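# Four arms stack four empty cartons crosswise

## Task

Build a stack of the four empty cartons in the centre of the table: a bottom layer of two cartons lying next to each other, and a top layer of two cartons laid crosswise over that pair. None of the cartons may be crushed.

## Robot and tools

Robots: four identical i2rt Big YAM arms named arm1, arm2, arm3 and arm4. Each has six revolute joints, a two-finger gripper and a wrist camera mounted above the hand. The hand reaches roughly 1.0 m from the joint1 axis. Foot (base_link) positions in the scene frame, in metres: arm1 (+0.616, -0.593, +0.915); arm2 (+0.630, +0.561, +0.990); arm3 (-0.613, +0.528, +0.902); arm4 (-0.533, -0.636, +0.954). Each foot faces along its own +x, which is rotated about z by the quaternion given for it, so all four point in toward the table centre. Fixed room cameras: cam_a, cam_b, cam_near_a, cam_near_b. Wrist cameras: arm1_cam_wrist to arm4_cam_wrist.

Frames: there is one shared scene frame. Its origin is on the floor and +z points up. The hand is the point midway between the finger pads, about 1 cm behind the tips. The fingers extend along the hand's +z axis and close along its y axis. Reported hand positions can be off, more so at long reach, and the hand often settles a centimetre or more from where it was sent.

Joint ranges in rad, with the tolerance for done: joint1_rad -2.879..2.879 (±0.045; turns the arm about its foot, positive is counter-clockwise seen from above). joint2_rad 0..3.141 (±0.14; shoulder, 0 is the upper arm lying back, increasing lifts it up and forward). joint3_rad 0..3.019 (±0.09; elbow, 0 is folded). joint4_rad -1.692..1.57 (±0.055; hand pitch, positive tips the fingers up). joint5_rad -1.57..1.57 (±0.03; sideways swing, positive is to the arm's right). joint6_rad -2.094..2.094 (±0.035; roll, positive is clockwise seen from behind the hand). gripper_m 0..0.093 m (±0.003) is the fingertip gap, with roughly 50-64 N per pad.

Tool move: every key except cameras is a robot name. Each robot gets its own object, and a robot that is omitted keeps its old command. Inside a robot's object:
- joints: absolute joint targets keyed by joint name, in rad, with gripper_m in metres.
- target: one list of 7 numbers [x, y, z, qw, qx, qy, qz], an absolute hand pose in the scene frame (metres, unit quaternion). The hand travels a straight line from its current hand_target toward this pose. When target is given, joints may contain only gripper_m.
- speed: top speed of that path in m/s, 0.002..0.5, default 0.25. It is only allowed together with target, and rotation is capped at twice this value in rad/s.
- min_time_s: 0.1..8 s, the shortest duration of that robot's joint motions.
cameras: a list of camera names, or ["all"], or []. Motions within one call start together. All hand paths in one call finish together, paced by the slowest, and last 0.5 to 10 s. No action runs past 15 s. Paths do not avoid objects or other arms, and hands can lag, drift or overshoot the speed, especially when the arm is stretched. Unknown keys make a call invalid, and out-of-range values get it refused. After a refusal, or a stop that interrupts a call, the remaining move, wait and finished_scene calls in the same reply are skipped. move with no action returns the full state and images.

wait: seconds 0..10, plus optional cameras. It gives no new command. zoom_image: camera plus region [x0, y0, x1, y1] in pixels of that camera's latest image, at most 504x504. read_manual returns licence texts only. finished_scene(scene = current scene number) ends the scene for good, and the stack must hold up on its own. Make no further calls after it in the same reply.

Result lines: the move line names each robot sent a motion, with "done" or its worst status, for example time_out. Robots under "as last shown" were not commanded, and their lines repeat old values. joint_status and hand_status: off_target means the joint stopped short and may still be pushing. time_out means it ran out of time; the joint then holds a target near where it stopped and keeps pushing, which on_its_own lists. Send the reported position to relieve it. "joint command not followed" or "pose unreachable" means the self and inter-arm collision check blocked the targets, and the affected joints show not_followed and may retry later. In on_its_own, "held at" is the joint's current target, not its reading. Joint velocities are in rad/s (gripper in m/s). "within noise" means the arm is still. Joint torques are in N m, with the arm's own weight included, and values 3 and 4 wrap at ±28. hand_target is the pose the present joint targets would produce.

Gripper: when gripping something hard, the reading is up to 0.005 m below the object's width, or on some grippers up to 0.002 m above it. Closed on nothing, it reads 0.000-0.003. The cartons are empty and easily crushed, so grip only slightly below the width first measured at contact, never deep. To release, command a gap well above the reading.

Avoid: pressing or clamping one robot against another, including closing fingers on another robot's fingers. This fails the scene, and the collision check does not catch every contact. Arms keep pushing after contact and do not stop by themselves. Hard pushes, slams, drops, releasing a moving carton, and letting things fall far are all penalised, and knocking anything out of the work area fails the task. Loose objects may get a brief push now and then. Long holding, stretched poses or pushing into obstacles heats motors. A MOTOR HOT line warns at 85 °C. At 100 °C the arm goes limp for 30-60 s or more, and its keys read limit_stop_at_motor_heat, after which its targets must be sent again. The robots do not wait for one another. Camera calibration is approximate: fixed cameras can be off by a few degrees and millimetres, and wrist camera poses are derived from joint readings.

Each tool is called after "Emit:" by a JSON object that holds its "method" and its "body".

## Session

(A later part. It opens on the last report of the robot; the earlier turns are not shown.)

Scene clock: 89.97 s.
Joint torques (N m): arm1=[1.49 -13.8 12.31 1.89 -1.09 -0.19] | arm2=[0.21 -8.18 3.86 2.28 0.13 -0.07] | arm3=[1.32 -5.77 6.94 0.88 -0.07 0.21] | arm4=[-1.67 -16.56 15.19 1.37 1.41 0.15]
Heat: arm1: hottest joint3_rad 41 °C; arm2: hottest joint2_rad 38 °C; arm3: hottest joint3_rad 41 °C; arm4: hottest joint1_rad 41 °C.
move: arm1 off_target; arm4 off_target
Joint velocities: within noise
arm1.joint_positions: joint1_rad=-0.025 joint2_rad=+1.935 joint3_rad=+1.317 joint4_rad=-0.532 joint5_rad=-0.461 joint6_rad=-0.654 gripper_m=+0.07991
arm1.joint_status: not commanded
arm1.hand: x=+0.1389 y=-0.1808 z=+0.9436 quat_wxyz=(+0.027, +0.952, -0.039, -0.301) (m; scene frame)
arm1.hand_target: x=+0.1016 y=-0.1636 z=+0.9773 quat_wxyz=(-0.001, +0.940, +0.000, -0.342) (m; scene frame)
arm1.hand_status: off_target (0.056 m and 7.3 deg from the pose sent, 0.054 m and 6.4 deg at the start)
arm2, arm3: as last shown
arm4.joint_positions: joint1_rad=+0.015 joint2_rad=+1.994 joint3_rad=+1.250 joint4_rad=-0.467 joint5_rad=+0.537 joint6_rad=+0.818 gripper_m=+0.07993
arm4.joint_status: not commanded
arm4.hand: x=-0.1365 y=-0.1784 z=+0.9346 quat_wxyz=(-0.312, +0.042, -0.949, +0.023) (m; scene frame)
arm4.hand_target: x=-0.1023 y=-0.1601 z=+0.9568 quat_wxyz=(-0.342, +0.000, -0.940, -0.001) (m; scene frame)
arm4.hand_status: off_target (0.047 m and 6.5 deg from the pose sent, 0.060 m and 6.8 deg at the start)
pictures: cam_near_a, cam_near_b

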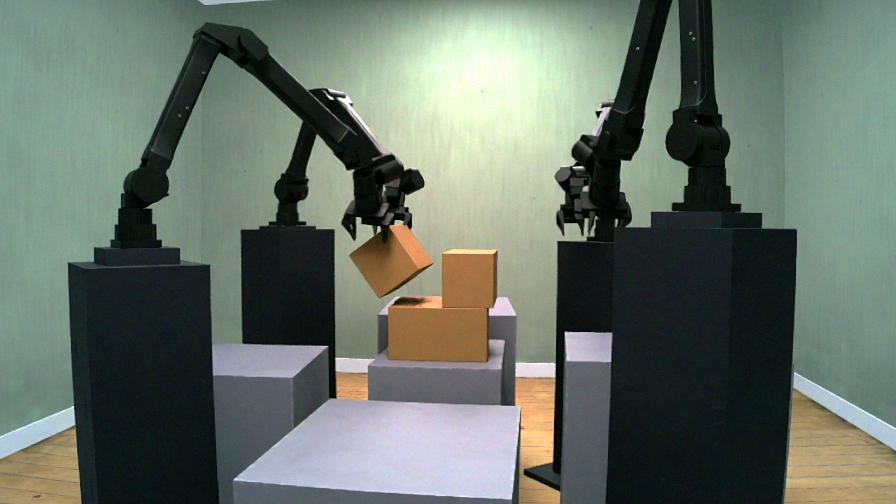

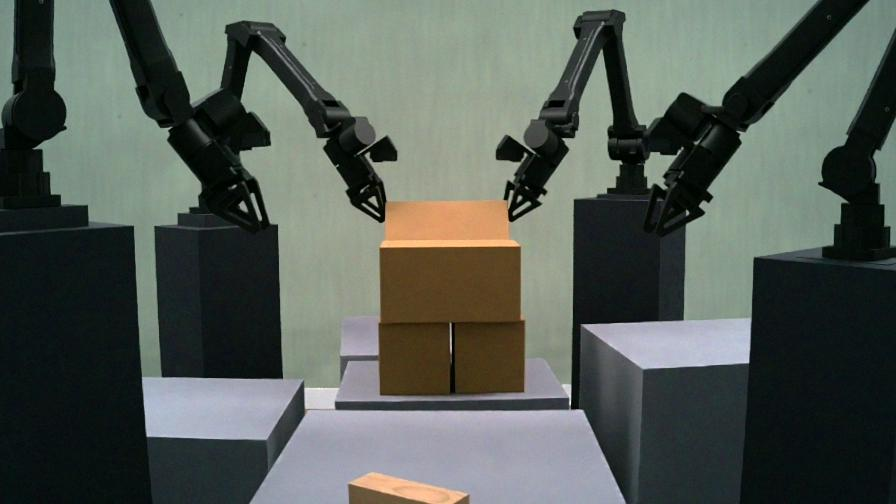

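Emit:
{"method": "move", "body": {"arm1": {"target":[0.098,-0.160,0.993,0,0.9397,0,-0.3420],"speed":0.06}, "arm4": {"target":[-0.100,-0.157,0.973,0.3420,0,0.9397,0],"speed":0.06}}}

Emit:
{"method": "move", "body": {"arm1": {"target":[0.098,-0.123,0.993,0,0.9397,0,-0.3420],"speed":0.05}, "arm4": {"target":[-0.100,-0.130,0.973,0.3420,0,0.9397,0],"speed":0.05}, "cameras": ["cam_near_a","cam_near_b","arm4_cam_wrist"]}}

Scene clock: 94.27 s.
Joint torques (N m): arm1=[1.49 -15.56 12.14 1.29 -1.03 -0.17] | arm2=[-0.15 -6.89 3.95 2.29 0.12 -0.13] | arm3=[1.38 -5.89 6.95 0.87 -0.08 0.21] | arm4=[-1.79 -19.14 15.3 1.22 1.33 0.16]
Heat: arm1: hottest joint3_rad 42 °C; arm2: hottest joint2_rad 38 °C; arm3: hottest joint3_rad 42 °C; arm4: hottest joint1_rad 41 °C.
move: arm1 off_target; arm4 off_target
Joint velocities: within noise
arm1.joint_positions: joint1_rad=-0.026 joint2_rad=+1.935 joint3_rad=+1.337 joint4_rad=-0.555 joint5_rad=-0.464 joint6_rad=-0.656 gripper_m=+0.07991
arm1.joint_status: not commanded
arm1.hand: x=+0.1366 y=-0.1781 z=+0.9496 quat_wxyz=(+0.029, +0.953, -0.038, -0.301) (m; scene frame)
arm1.hand_target: x=+0.1016 y=-0.1635 z=+0.9949 quat_wxyz=(-0.001, +0.940, +0.000, -0.342) (m; scene frame)
arm1.hand_status: off_target (0.061 m and 7.4 deg from the pose sent, 0.067 m and 7.3 deg at the start)
arm2, arm3: as last shown
arm4.joint_positions: joint1_rad=+0.015 joint2_rad=+1.994 joint3_rad=+1.256 joint4_rad=-0.504 joint5_rad=+0.540 joint6_rad=+0.820 gripper_m=+0.07993
arm4.joint_status: not commanded
arm4.hand: x=-0.1388 y=-0.1828 z=+0.9342 quat_wxyz=(-0.305, +0.045, -0.951, +0.035) (m; scene frame)
arm4.hand_target: x=-0.1028 y=-0.1609 z=+0.9753 quat_wxyz=(-0.342, +0.000, -0.940, +0.000) (m; scene frame)
arm4.hand_status: off_target (0.061 m and 7.9 deg from the pose sent, 0.057 m and 6.5 deg at the start)
pictures: none

Scene clock: 95.73 s.
Joint torques (N m): arm1=[2.37 -14.62 12.37 1.25 -1.19 -0.19] | arm2=[0.73 -7.82 3.9 2.43 0.13 -0.11] | arm3=[1.26 -5.83 6.95 0.87 -0.08 0.2] | arm4=[-1.61 -17.14 15.99 1.28 1.39 0.16]
Heat: arm1: hottest joint3_rad 42 °C; arm2: hottest joint2_rad 38 °C; arm3: hottest joint3_rad 42 °C; arm4: hottest joint1_rad 41 °C.
move: arm1 off_target; arm4 off_target
Joint velocities: within noise
arm1.joint_positions: joint1_rad=-0.075 joint2_rad=+1.979 joint3_rad=+1.447 joint4_rad=-0.614 joint5_rad=-0.479 joint6_rad=-0.693 gripper_m=+0.07992
arm1.joint_status: not commanded
arm1.hand: x=+0.1376 y=-0.1340 z=+0.9637 quat_wxyz=(+0.019, +0.950, -0.042, -0.309) (m; scene frame)
arm1.hand_target: x=+0.1009 y=-0.1264 z=+0.9942 quat_wxyz=(+0.000, +0.940, +0.000, -0.342) (m; scene frame)
arm1.hand_status: off_target (0.051 m and 6.6 deg from the pose sent, 0.080 m and 7.4 deg at the start)
arm2, arm3: as last shown
arm4.joint_positions: joint1_rad=+0.041 joint2_rad=+2.014 joint3_rad=+1.339 joint4_rad=-0.555 joint5_rad=+0.548 joint6_rad=+0.844 gripper_m=+0.07993
arm4.joint_status: not commanded
arm4.hand: x=-0.1372 y=-0.1525 z=+0.9499 quat_wxyz=(-0.312, +0.043, -0.949, +0.025) (m; scene frame)
arm4.hand_target: x=-0.1023 y=-0.1336 z=+0.9749 quat_wxyz=(-0.342, +0.000, -0.940, -0.001) (m; scene frame)
arm4.hand_status: off_target (0.049 m and 6.7 deg from the pose sent, 0.076 m and 7.8 deg at the start)
pictures: arm4_cam_wrist, cam_near_a, cam_near_b
camera_calibration:
arm4_cam_wrist: T_world_to_cam=[[0.076171, -0.994041, 0.0779817, -0.218243], [-0.996881, -0.0775393, -0.0146668, -0.130984], [0.0206261, -0.0766213, -0.996847, 1.06075], [0, 0, 0, 1]] pos_world=[-0.135831, -0.145823, 1.07251]

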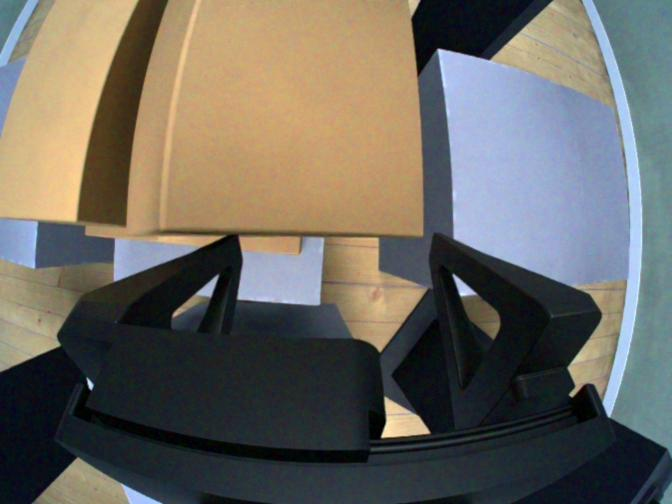

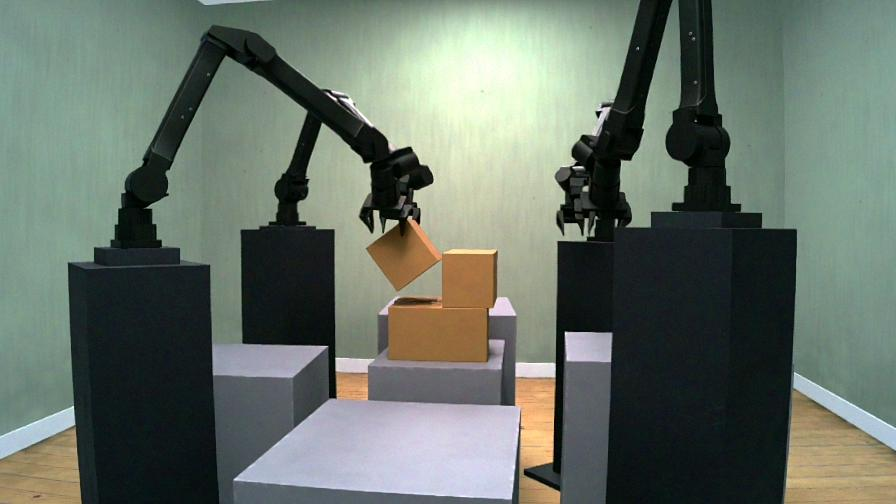

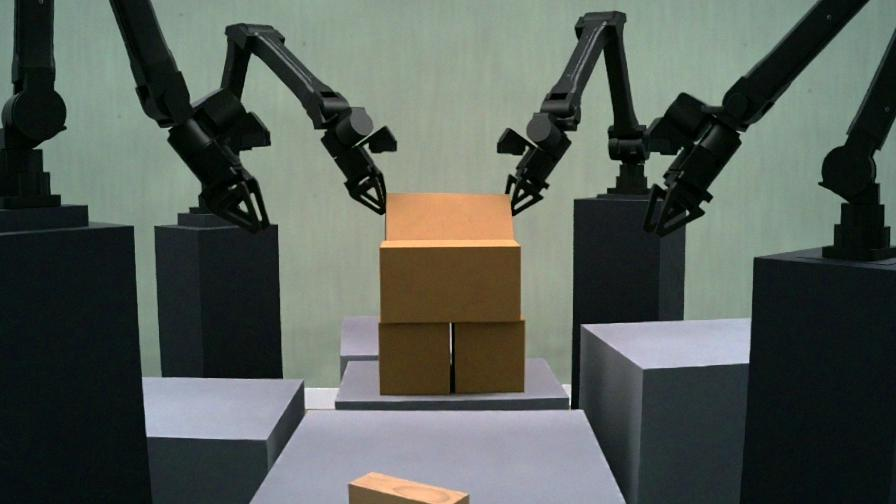

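Emit:
{"method": "move", "body": {"arm1": {"target":[0.098,-0.121,0.955,0,0.9397,0,-0.3420],"speed":0.05}, "arm4": {"target":[-0.100,-0.128,0.937,0.3420,0,0.9397,0],"speed":0.05}, "cameras": ["cam_near_a"]}}

Emit:
{"method": "move", "body": {"arm1": {"target":[0.098,-0.075,0.94,0,0.9397,0,-0.3420],"speed":0.05}, "arm4": {"target":[-0.100,-0.078,0.922,0.3420,0,0.9397,0],"speed":0.05}, "cameras": ["cam_near_a"]}}

Scene clock: 98.10 s.
Joint torques (N m): arm1=[2.26 -14.92 10.52 2.41 -1.21 -0.18] | arm2=[-0.56 -7.24 3.99 2.43 0.13 -0.14] | arm3=[1.26 -5.89 6.95 0.87 -0.08 0.2] | arm4=[-1.49 -17.96 14.69 2 1.41 0.16]
Heat: arm1: hottest joint3_rad 42 °C; arm2: hottest joint2_rad 38 °C; arm3: hottest joint3_rad 42 °C; arm4: hottest joint1_rad 41 °C.
move: arm1 off_target; arm4 off_target
Joint velocities: within noise
arm1.joint_positions: joint1_rad=-0.077 joint2_rad=+2.032 joint3_rad=+1.447 joint4_rad=-0.573 joint5_rad=-0.480 joint6_rad=-0.696 gripper_m=+0.07992
arm1.joint_status: not commanded
arm1.hand: x=+0.1360 y=-0.1306 z=+0.9342 quat_wxyz=(+0.022, +0.951, -0.042, -0.306) (m; scene frame)
arm1.hand_target: x=+0.1005 y=-0.1237 z=+0.9564 quat_wxyz=(+0.000, +0.940, +0.000, -0.342) (m; scene frame)
arm1.hand_status: off_target (0.044 m and 7.0 deg from the pose sent, 0.043 m and 6.5 deg at the start)
arm2, arm3: as last shown
arm4.joint_positions: joint1_rad=+0.042 joint2_rad=+2.077 joint3_rad=+1.339 joint4_rad=-0.509 joint5_rad=+0.548 joint6_rad=+0.847 gripper_m=+0.07993
arm4.joint_status: not commanded
arm4.hand: x=-0.1376 y=-0.1520 z=+0.9156 quat_wxyz=(-0.308, +0.045, -0.950, +0.032) (m; scene frame)
arm4.hand_target: x=-0.1023 y=-0.1314 z=+0.9394 quat_wxyz=(-0.342, +0.000, -0.940, -0.001) (m; scene frame)
arm4.hand_status: off_target (0.049 m and 7.5 deg from the pose sent, 0.046 m and 6.7 deg at the start)
pictures: cam_near_a

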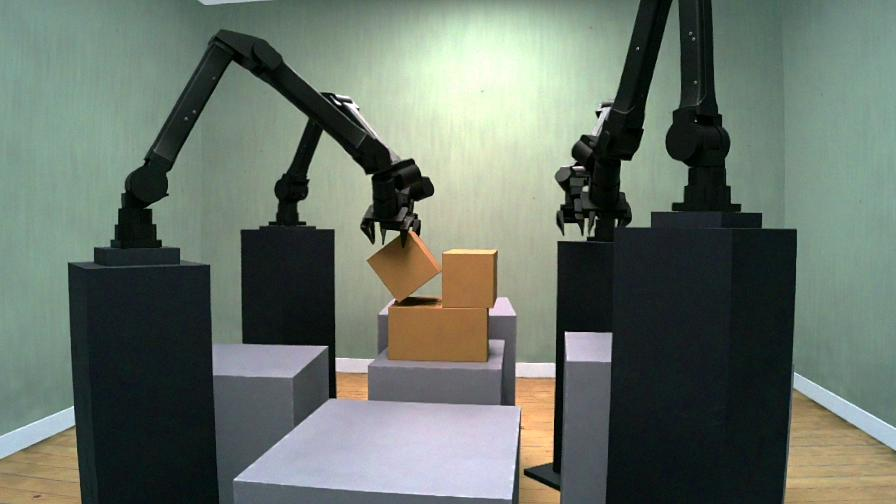

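Scene clock: 99.87 s.
Joint torques (N m): arm1=[2.37 -15.85 12.04 1.17 -1.2 -0.19] | arm2=[0.03 -7.18 3.85 2.43 0.11 -0.13] | arm3=[1.38 -5.89 6.95 0.88 -0.07 0.2] | arm4=[-2.14 -18.67 15.38 1.07 1.43 0.17]
Heat: arm1: hottest joint3_rad 43 °C; arm2: hottest joint2_rad 38 °C; arm3: hottest joint3_rad 42 °C; arm4: hottest joint1_rad 41 °C.
move: arm1 off_target; arm4 off_target
Joint velocities: within noise
arm1.joint_positions: joint1_rad=-0.124 joint2_rad=+2.132 joint3_rad=+1.560 joint4_rad=-0.594 joint5_rad=-0.502 joint6_rad=-0.741 gripper_m=+0.07992
arm1.joint_status: not commanded
arm1.hand: x=+0.1376 y=-0.0865 z=+0.9147 quat_wxyz=(+0.018, +0.949, -0.042, -0.311) (m; scene frame)
arm1.hand_target: x=+0.1007 y=-0.0782 z=+0.9414 quat_wxyz=(-0.001, +0.940, +0.000, -0.342) (m; scene frame)
arm1.hand_status: off_target (0.048 m and 6.4 deg from the pose sent, 0.068 m and 6.9 deg at the start)
arm2, arm3: as last shown
arm4.joint_positions: joint1_rad=+0.090 joint2_rad=+2.184 joint3_rad=+1.505 joint4_rad=-0.559 joint5_rad=+0.564 joint6_rad=+0.892 gripper_m=+0.07993
arm4.joint_status: not commanded
arm4.hand: x=-0.1372 y=-0.0939 z=+0.9071 quat_wxyz=(-0.317, +0.043, -0.947, +0.018) (m; scene frame)
arm4.hand_target: x=-0.1018 y=-0.0811 z=+0.9237 quat_wxyz=(-0.342, +0.000, -0.940, -0.001) (m; scene frame)
arm4.hand_status: off_target (0.043 m and 6.1 deg from the pose sent, 0.083 m and 7.5 deg at the start)
pictures: cam_near_a

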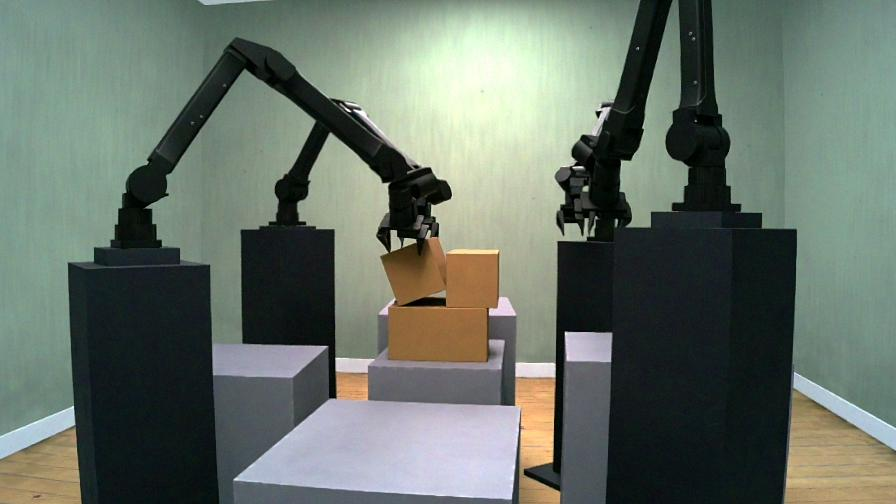

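Emit:
{"method": "move", "body": {"arm1": {"target":[0.098,-0.060,0.91,0,0.9397,0,-0.3420],"speed":0.05}, "arm4": {"target":[-0.100,-0.062,0.892,0.3420,0,0.9397,0],"speed":0.05}, "cameras": ["cam_near_a"]}}

Emit:
{"method": "move", "body": {"arm1": {"target":[0.098,-0.060,0.885,0,0.9397,0,-0.3420],"speed":0.05}, "arm4": {"target":[-0.100,-0.062,0.867,0.3420,0,0.9397,0],"speed":0.05}, "cameras": ["cam_near_a","cam_near_b","arm1_cam_wrist","arm4_cam_wrist"]}}

Scene clock: 102.07 s.
Joint torques (N m): arm1=[3.14 -13.68 11.17 2.17 -0.69 -0.22] | arm2=[0.26 -7.24 3.9 2.36 0.12 -0.09] | arm3=[1.38 -5.89 6.94 0.87 -0.07 0.21] | arm4=[-2.96 -16.79 14.8 1.76 0.88 0.16]
Heat: arm1: hottest joint3_rad 43 °C; arm2: hottest joint2_rad 38 °C; arm3: hottest joint3_rad 42 °C; arm4: hottest joint3_rad 42 °C.
move: arm1 off_target; arm4 off_target
Joint velocities: within noise
arm1.joint_positions: joint1_rad=-0.147 joint2_rad=+2.167 joint3_rad=+1.611 joint4_rad=-0.594 joint5_rad=-0.524 joint6_rad=-0.751 gripper_m=+0.07992
arm1.joint_status: not commanded
arm1.hand: x=+0.1376 y=-0.0649 z=+0.9137 quat_wxyz=(+0.015, +0.945, -0.043, -0.324) (m; scene frame)
arm1.hand_target: x=+0.1005 y=-0.0632 z=+0.9112 quat_wxyz=(+0.000, +0.940, -0.001, -0.342) (m; scene frame)
arm1.hand_status: off_target (0.040 m and 5.7 deg from the pose sent, 0.048 m and 6.4 deg at the start)
arm2.joint_positions: joint1_rad=-0.111 joint2_rad=+1.595 joint3_rad=+0.384 joint4_rad=+0.196 joint5_rad=+0.394 joint6_rad=+0.529 gripper_m=+0.07991
arm2.joint_status: not commanded
arm2.hand: x=+0.3038 y=+0.3994 z=+0.9435 quat_wxyz=(+0.007, -0.943, -0.002, +0.332) (m; scene frame)
arm2.hand_target: x=+0.3000 y=+0.4000 z=+0.9499 quat_wxyz=(+0.000, -0.940, +0.000, +0.342) (m; scene frame)
arm2.hand_status: not commanded
arm3.joint_positions: joint1_rad=+0.331 joint2_rad=+1.120 joint3_rad=+0.367 joint4_rad=-0.205 joint5_rad=-0.348 joint6_rad=-0.459 gripper_m=+0.07993
arm3.joint_status: not commanded
arm3.hand: x=-0.3016 y=+0.3962 z=+0.9474 quat_wxyz=(-0.341, -0.003, -0.940, +0.001) (m; scene frame)
arm3.hand_target: x=-0.3000 y=+0.4000 z=+0.9499 quat_wxyz=(-0.342, +0.000, -0.940, +0.000) (m; scene frame)
arm3.hand_status: not commanded
arm4.joint_positions: joint1_rad=+0.112 joint2_rad=+2.229 joint3_rad=+1.566 joint4_rad=-0.560 joint5_rad=+0.586 joint6_rad=+0.905 gripper_m=+0.07995
arm4.joint_status: not commanded
arm4.hand: x=-0.1377 y=-0.0705 z=+0.9028 quat_wxyz=(-0.330, +0.043, -0.943, +0.012) (m; scene frame)
arm4.hand_target: x=-0.1020 y=-0.0655 z=+0.8933 quat_wxyz=(-0.342, +0.001, -0.940, +0.000) (m; scene frame)
arm4.hand_status: off_target (0.040 m and 5.3 deg from the pose sent, 0.051 m and 6.1 deg at the start)
pictures: cam_near_a

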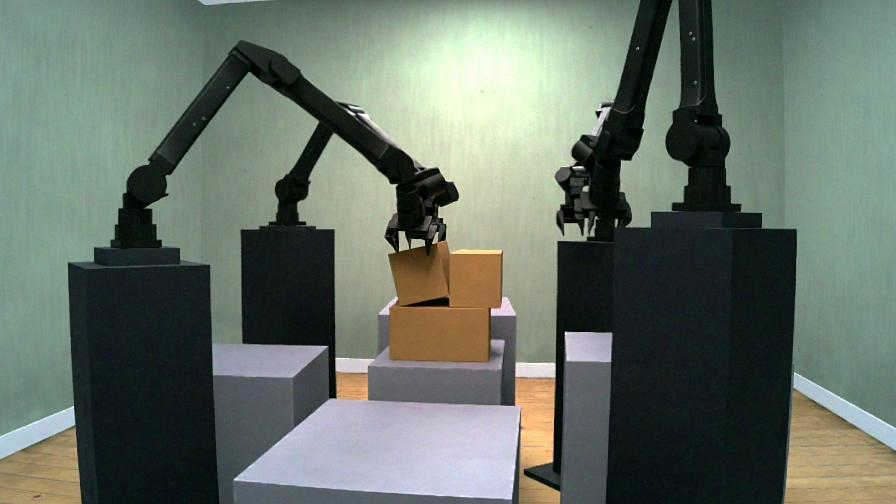

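Scene clock: 103.20 s.
Joint torques (N m): arm1=[4.13 -12.22 9.69 2.37 -0.56 -0.15] | arm2=[0.15 -7.65 3.82 2.35 0.16 -0.14] | arm3=[1.32 -5.83 6.97 0.87 -0.08 0.21] | arm4=[-3.49 -15.09 13.01 2.07 0.62 0.12]
Heat: arm1: hottest joint3_rad 43 °C; arm2: hottest joint2_rad 38 °C; arm3: hottest joint3_rad 42 °C; arm4: hottest joint3_rad 42 °C.
move: arm1 off_target; arm4 off_target
Joint velocities: within noise
arm1.joint_positions: joint1_rad=-0.158 joint2_rad=+2.178 joint3_rad=+1.619 joint4_rad=-0.552 joint5_rad=-0.528 joint6_rad=-0.761 gripper_m=+0.07992
arm1.joint_status: not commanded
arm1.hand: x=+0.1377 y=-0.0514 z=+0.9139 quat_wxyz=(-0.002, +0.941, -0.038, -0.336) (m; scene frame)
arm1.hand_target: x=+0.1015 y=-0.0640 z=+0.8865 quat_wxyz=(+0.000, +0.940, +0.000, -0.342) (m; scene frame)
arm1.hand_status: off_target (0.050 m and 4.5 deg from the pose sent, 0.049 m and 5.7 deg at the start)
arm2, arm3: as last shown
arm4.joint_positions: joint1_rad=+0.122 joint2_rad=+2.241 joint3_rad=+1.581 joint4_rad=-0.526 joint5_rad=+0.593 joint6_rad=+0.913 gripper_m=+0.07995
arm4.joint_status: not commanded
arm4.hand: x=-0.1380 y=-0.0570 z=+0.9036 quat_wxyz=(-0.341, +0.038, -0.939, -0.004) (m; scene frame)
arm4.hand_target: x=-0.1036 y=-0.0668 z=+0.8690 quat_wxyz=(-0.342, +0.000, -0.940, +0.000) (m; scene frame)
arm4.hand_status: off_target (0.053 m and 4.4 deg from the pose sent, 0.053 m and 5.3 deg at the start)
pictures: arm1_cam_wrist, arm4_cam_wrist, cam_near_a, cam_near_b
camera_calibration:
arm1_cam_wrist: T_world_to_cam=[[0.0612963, 0.997956, -0.0180586, 0.0588581], [0.995493, -0.0624368, -0.0713851, -0.0716046], [-0.0723667, -0.0136016, -0.997285, 1.04508], [0, 0, 0, 1]] pos_world=[0.143303, -0.0489938, 1.0382]
arm4_cam_wrist: T_world_to_cam=[[0.0842184, -0.996192, 0.0225467, -0.0684806], [-0.993321, -0.0857236, -0.0772302, -0.0685873], [0.0788689, -0.0158919, -0.996758, 1.03334], [0, 0, 0, 1]] pos_world=[-0.14386, -0.0576777, 1.02623]

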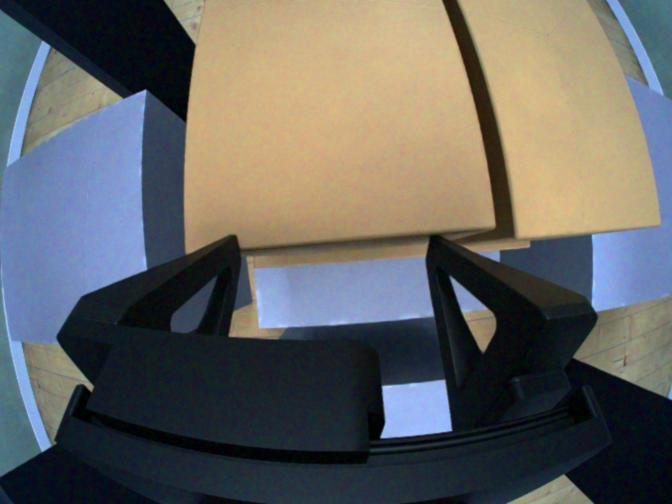

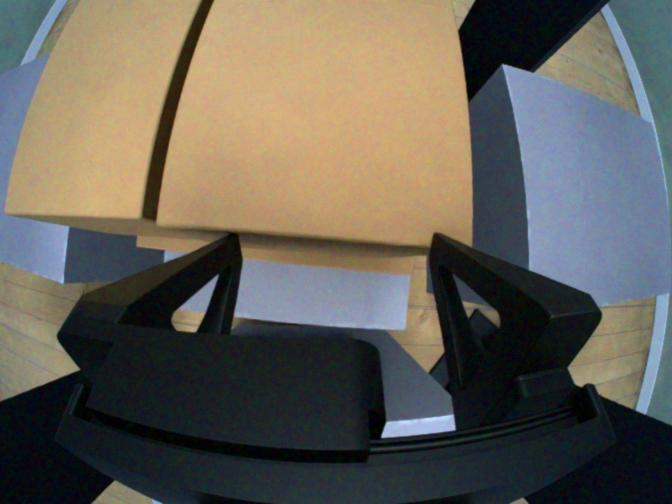

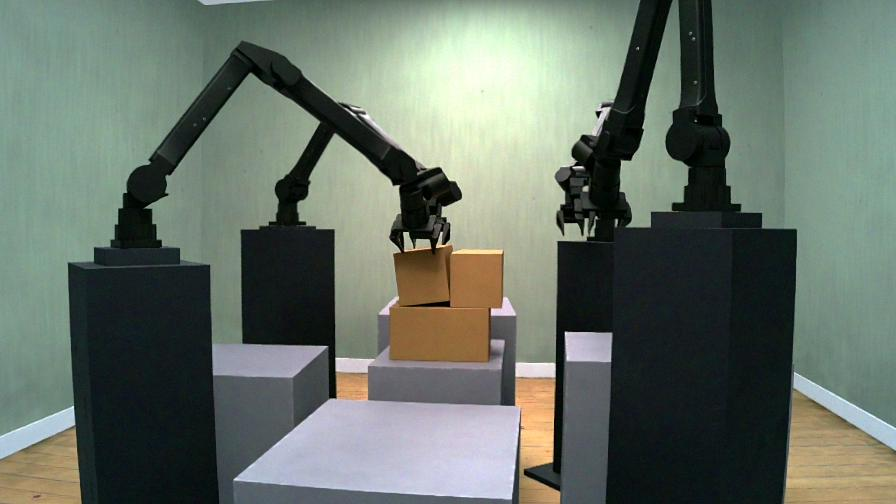

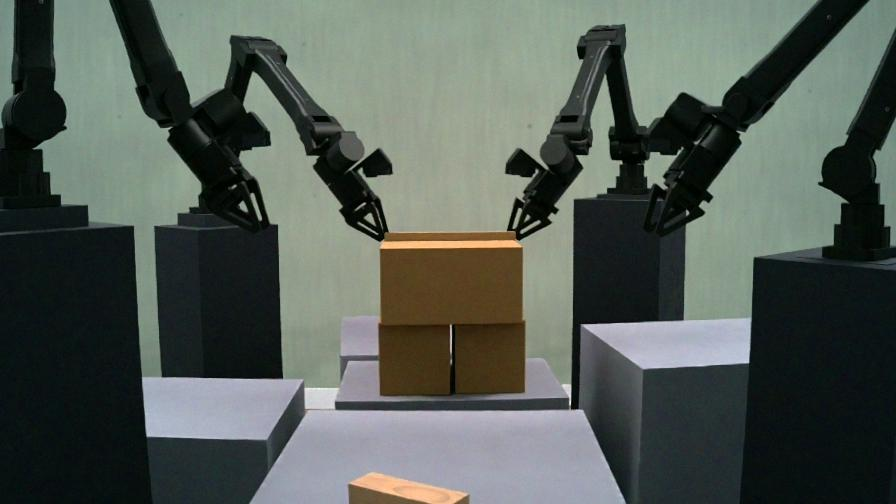

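Emit:
{"method": "move", "body": {"arm1": {"target":[0.101,-0.050,0.86,0,0.9397,0,-0.3420],"speed":0.05}, "arm4": {"target":[-0.103,-0.053,0.848,0.3420,0,0.9397,0],"speed":0.05}, "cameras": ["cam_near_a"]}}

Emit:
{"method": "zoom_image", "body": {"camera": "cam_near_a", "region": [350, 200, 540, 380]}}

Scene clock: 105.27 s.
Joint torques (N m): arm1=[4.42 -10.93 8.87 1.92 -0.22 0.09] | arm2=[-0.44 -7.59 3.74 2.33 0.15 -0.08] | arm3=[1.38 -5.89 6.95 0.88 -0.08 0.21] | arm4=[-3.55 -14.33 12.26 1.57 0.32 -0.13]
Heat: arm1: hottest joint3_rad 44 °C; arm2: hottest joint2_rad 38 °C; arm3: hottest joint3_rad 42 °C; arm4: hottest joint3_rad 43 °C.
move: arm1 off_target; arm4 off_target
Joint velocities: within noise
arm1.joint_positions: joint1_rad=-0.175 joint2_rad=+2.202 joint3_rad=+1.646 joint4_rad=-0.515 joint5_rad=-0.543 joint6_rad=-0.802 gripper_m=+0.07992
arm1.joint_status: not commanded
arm1.hand: x=+0.1370 y=-0.0328 z=+0.9130 quat_wxyz=(-0.022, +0.936, -0.020, -0.352) (m; scene frame)
arm1.hand_target: x=+0.1066 y=-0.0553 z=+0.8626 quat_wxyz=(+0.000, +0.940, +0.000, -0.342) (m; scene frame)
arm1.hand_status: off_target (0.066 m and 3.6 deg from the pose sent, 0.065 m and 4.5 deg at the start)
arm2, arm3: as last shown
arm4.joint_positions: joint1_rad=+0.135 joint2_rad=+2.266 joint3_rad=+1.617 joint4_rad=-0.501 joint5_rad=+0.605 joint6_rad=+0.953 gripper_m=+0.07995
arm4.joint_status: not commanded
arm4.hand: x=-0.1374 y=-0.0387 z=+0.9040 quat_wxyz=(-0.353, +0.018, -0.935, -0.025) (m; scene frame)
arm4.hand_target: x=-0.1082 y=-0.0592 z=+0.8511 quat_wxyz=(-0.342, +0.000, -0.940, +0.000) (m; scene frame)
arm4.hand_status: off_target (0.067 m and 3.8 deg from the pose sent, 0.066 m and 4.4 deg at the start)
pictures: cam_near_a

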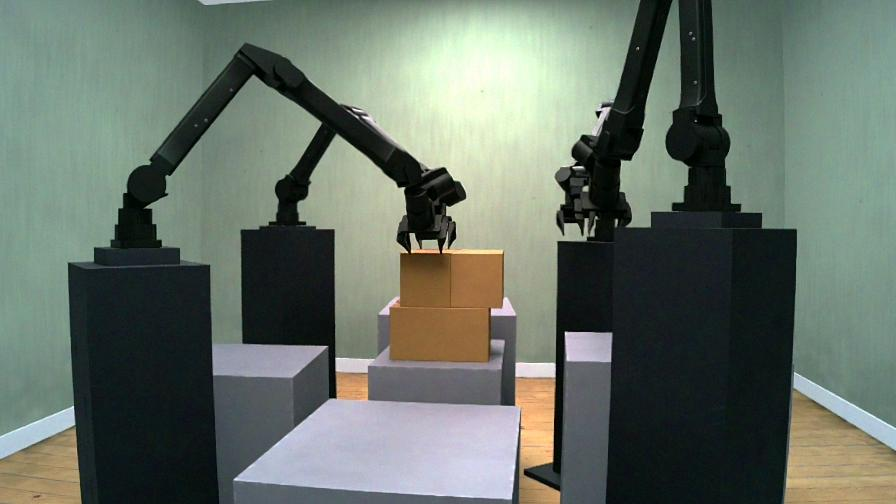

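Scaled by 2.653 from the camera's 896x504 image, which has a finer 1280x720 frame.

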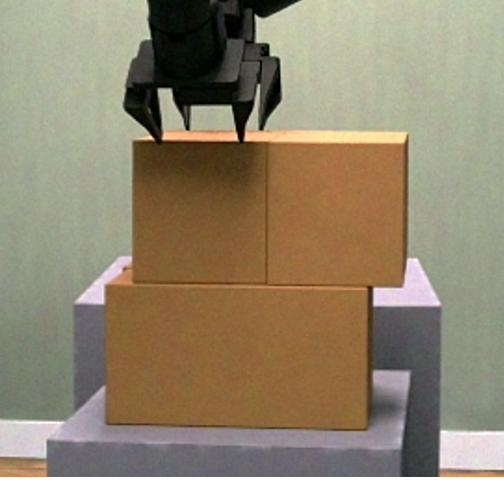

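Emit:
{"method": "move", "body": {"arm1": {"target":[0.135,-0.035,0.912,0,0.9397,0,-0.3420],"speed":0.06}, "arm4": {"target":[-0.135,-0.041,0.903,0.3420,0,0.9397,0],"speed":0.06}}}

Emit:
{"method": "move", "body": {"arm1": {"target":[0.22,-0.05,0.935,0,0.9397,0,-0.3420],"speed":0.1}, "arm4": {"target":[-0.22,-0.05,0.93,0.3420,0,0.9397,0],"speed":0.1}, "cameras": ["cam_near_a","cam_near_b"]}}

Emit:
{"method": "move", "body": {"arm1": {"target":[0.28,-0.35,0.95,0,0.9397,0,-0.3420],"speed":0.15}, "arm4": {"target":[-0.28,-0.35,0.95,0.3420,0,0.9397,0],"speed":0.15}, "cameras": ["cam_near_a","cam_near_b","cam_b"]}}

Scene clock: 108.10 s.
Joint torques (N m): arm1=[-0.03 -16.15 9.59 0.49 -0.43 0.05] | arm2=[0.32 -7.53 3.92 2.43 0.1 -0.11] | arm3=[1.32 -5.89 6.97 0.87 -0.07 0.21] | arm4=[-0.15 -20.13 12.66 0.43 0.66 -0.06]
Heat: arm1: hottest joint3_rad 44 °C; arm2: hottest joint2_rad 38 °C; arm3: hottest joint3_rad 42 °C; arm4: hottest joint3_rad 43 °C.
move: arm1 off_target; arm4 off_target
Joint velocities: within noise
arm1.joint_positions: joint1_rad=-0.177 joint2_rad=+2.204 joint3_rad=+1.657 joint4_rad=-0.600 joint5_rad=-0.561 joint6_rad=-0.850 gripper_m=+0.07992
arm1.joint_status: not commanded
arm1.hand: x=+0.1431 y=-0.0447 z=+0.9099 quat_wxyz=(+0.004, +0.941, -0.006, -0.338) (m; scene frame)
arm1.hand_target: x=+0.1352 y=-0.0355 z=+0.9122 quat_wxyz=(+0.000, +0.940, +0.000, -0.342) (m; scene frame)
arm1.hand_status: off_target (0.013 m and 1.0 deg from the pose sent, 0.003 m and 3.6 deg at the start)
arm2, arm3: as last shown
arm4.joint_positions: joint1_rad=+0.136 joint2_rad=+2.266 joint3_rad=+1.632 joint4_rad=-0.604 joint5_rad=+0.615 joint6_rad=+1.002 gripper_m=+0.07995
arm4.joint_status: not commanded
arm4.hand: x=-0.1431 y=-0.0521 z=+0.9025 quat_wxyz=(-0.338, +0.009, -0.941, +0.006) (m; scene frame)
arm4.hand_target: x=-0.1354 y=-0.0414 z=+0.9033 quat_wxyz=(-0.342, +0.000, -0.940, +0.000) (m; scene frame)
arm4.hand_status: off_target (0.014 m and 1.3 deg from the pose sent, 0.004 m and 3.8 deg at the start)
pictures: none

Scene clock: 109.77 s.
Joint torques (N m): arm1=[-1.03 -18.32 5.75 0.38 -0.46 0.03] | arm2=[-0.62 -7.59 3.81 2.25 0.1 -0.07] | arm3=[1.32 -5.89 6.97 0.85 -0.07 0.21] | arm4=[0.56 -21.71 7.38 0.35 0.66 -0.08]
Heat: arm1: hottest joint3_rad 44 °C; arm2: hottest joint2_rad 38 °C; arm3: hottest joint3_rad 42 °C; arm4: hottest joint3_rad 43 °C.
move: arm1 off_target; arm4 done
Joint velocities: within noise
arm1.joint_positions: joint1_rad=-0.268 joint2_rad=+2.101 joint3_rad=+1.511 joint4_rad=-0.617 joint5_rad=-0.601 joint6_rad=-0.963 gripper_m=+0.07992
arm1.joint_status: not commanded
arm1.hand: x=+0.2141 y=-0.0514 z=+0.9221 quat_wxyz=(+0.005, +0.941, -0.001, -0.339) (m; scene frame)
arm1.hand_target: x=+0.2198 y=-0.0501 z=+0.9347 quat_wxyz=(+0.000, +0.940, +0.000, -0.342) (m; scene frame)
arm1.hand_status: off_target (0.014 m and 0.7 deg from the pose sent, 0.081 m and 1.0 deg at the start)
arm2, arm3: as last shown
arm4.joint_positions: joint1_rad=+0.242 joint2_rad=+2.177 joint3_rad=+1.560 joint4_rad=-0.672 joint5_rad=+0.651 joint6_rad=+1.142 gripper_m=+0.07995
arm4.joint_status: not commanded
arm4.hand: x=-0.2126 y=-0.0451 z=+0.9327 quat_wxyz=(-0.344, -0.002, -0.939, -0.006) (m; scene frame)
arm4.hand_target: x=-0.2199 y=-0.0500 z=+0.9299 quat_wxyz=(-0.342, +0.000, -0.940, +0.000) (m; scene frame)
arm4.hand_status: done (0.009 m and 0.7 deg from the pose sent, 0.082 m and 1.3 deg at the start)
pictures: cam_near_a, cam_near_b

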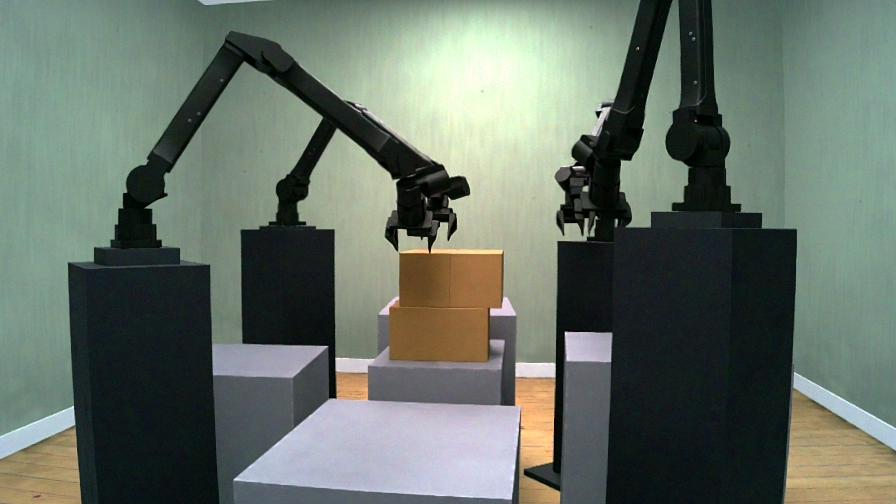

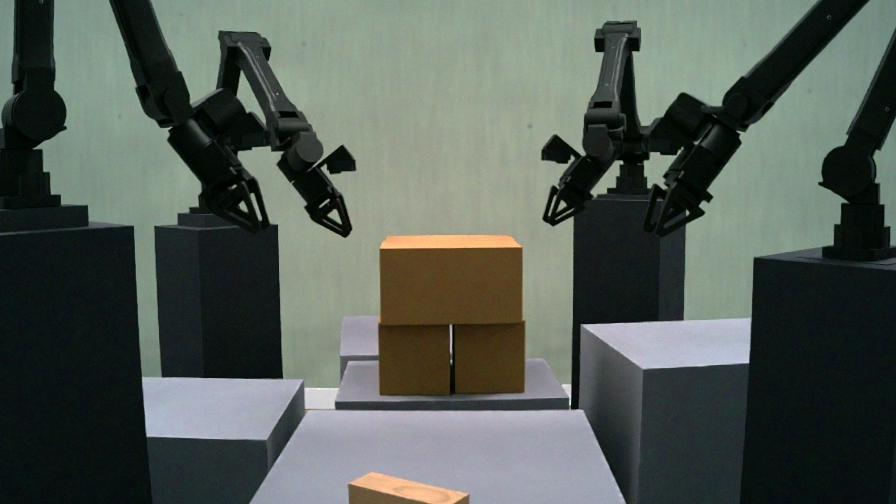

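Scene clock: 112.70 s.
Joint torques (N m): arm1=[1.08 -8.64 4.66 1.61 -0.15 0.15] | arm2=[0.26 -7.41 3.79 2.45 0.12 -0.14] | arm3=[1.38 -5.83 6.97 0.88 -0.07 0.21] | arm4=[-1.14 -9.99 5.37 1.1 0.44 -0.3]
Heat: arm1: hottest joint3_rad 44 °C; arm2: hottest joint2_rad 37 °C; arm3: hottest joint3_rad 42 °C; arm4: hottest joint3_rad 43 °C.
move: arm1 done; arm4 done
Joint velocities: within noise
arm1.joint_positions: joint1_rad=-0.029 joint2_rad=+1.450 joint3_rad=+0.608 joint4_rad=-0.239 joint5_rad=-0.495 joint6_rad=-0.700 gripper_m=+0.07992
arm1.joint_status: not commanded
arm1.hand: x=+0.2840 y=-0.3465 z=+0.9441 quat_wxyz=(+0.007, +0.942, -0.006, -0.334) (m; scene frame)
arm1.hand_target: x=+0.2801 y=-0.3501 z=+0.9498 quat_wxyz=(+0.000, +0.940, +0.000, -0.342) (m; scene frame)
arm1.hand_status: done (0.008 m and 1.4 deg from the pose sent, 0.307 m and 0.7 deg at the start)
arm2, arm3: as last shown
arm4.joint_positions: joint1_rad=+0.141 joint2_rad=+1.540 joint3_rad=+0.586 joint4_rad=-0.269 joint5_rad=+0.619 joint6_rad=+1.012 gripper_m=+0.07995
arm4.joint_status: not commanded
arm4.hand: x=-0.2823 y=-0.3422 z=+0.9513 quat_wxyz=(-0.343, +0.003, -0.939, -0.002) (m; scene frame)
arm4.hand_target: x=-0.2802 y=-0.3499 z=+0.9499 quat_wxyz=(-0.342, +0.000, -0.940, +0.000) (m; scene frame)
arm4.hand_status: done (0.008 m and 0.4 deg from the pose sent, 0.313 m and 0.7 deg at the start)
pictures: cam_b, cam_near_a, cam_near_b

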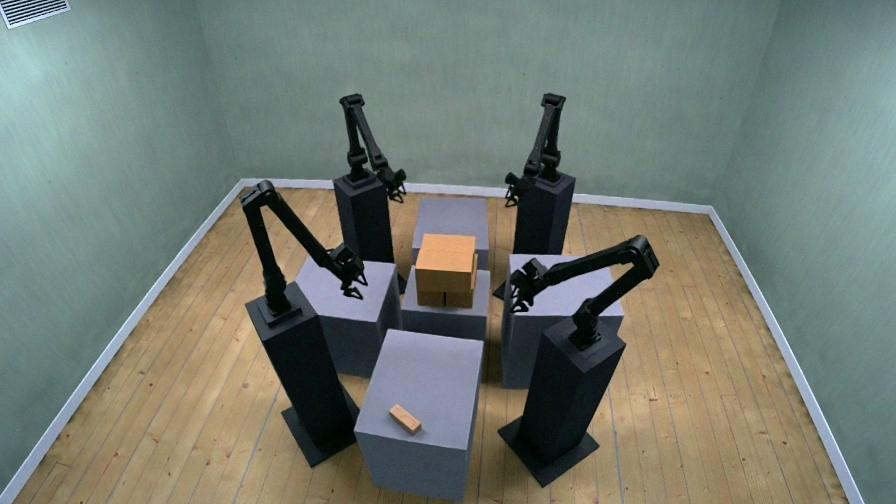

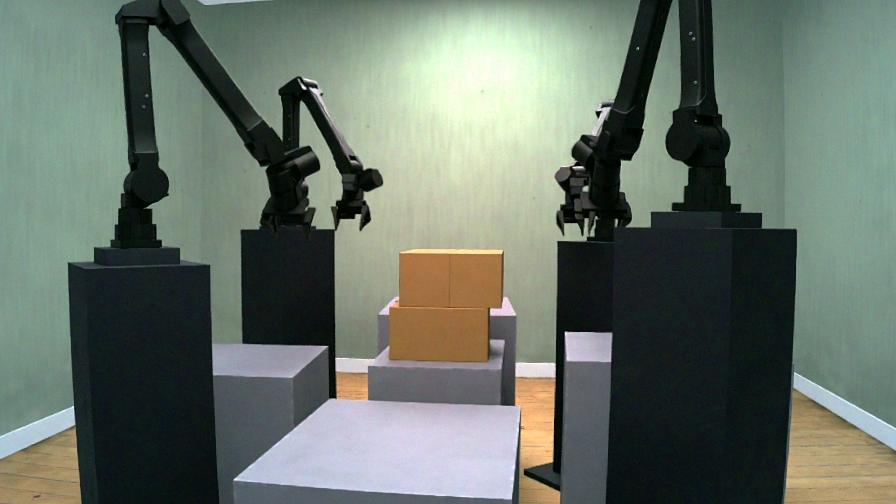

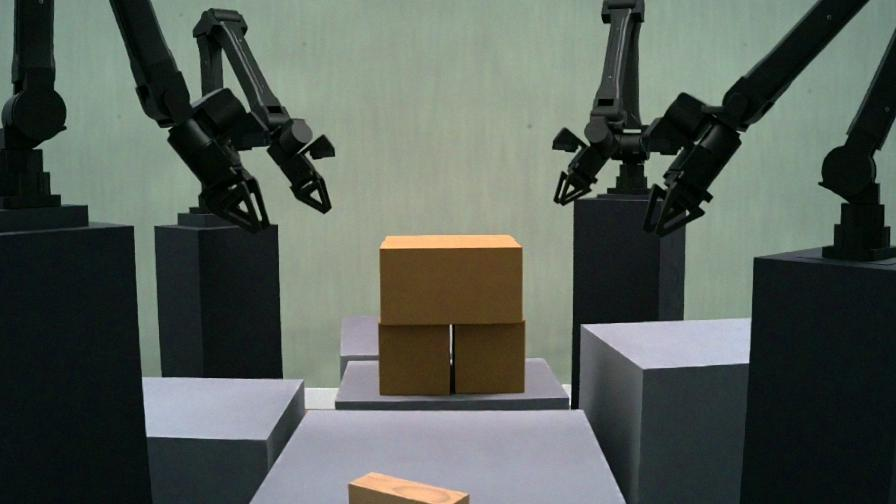

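The four cartons are stacked and still.

Emit:
{"method": "finished_scene", "body": {"scene": 2}}

The scene is finished: the task was done.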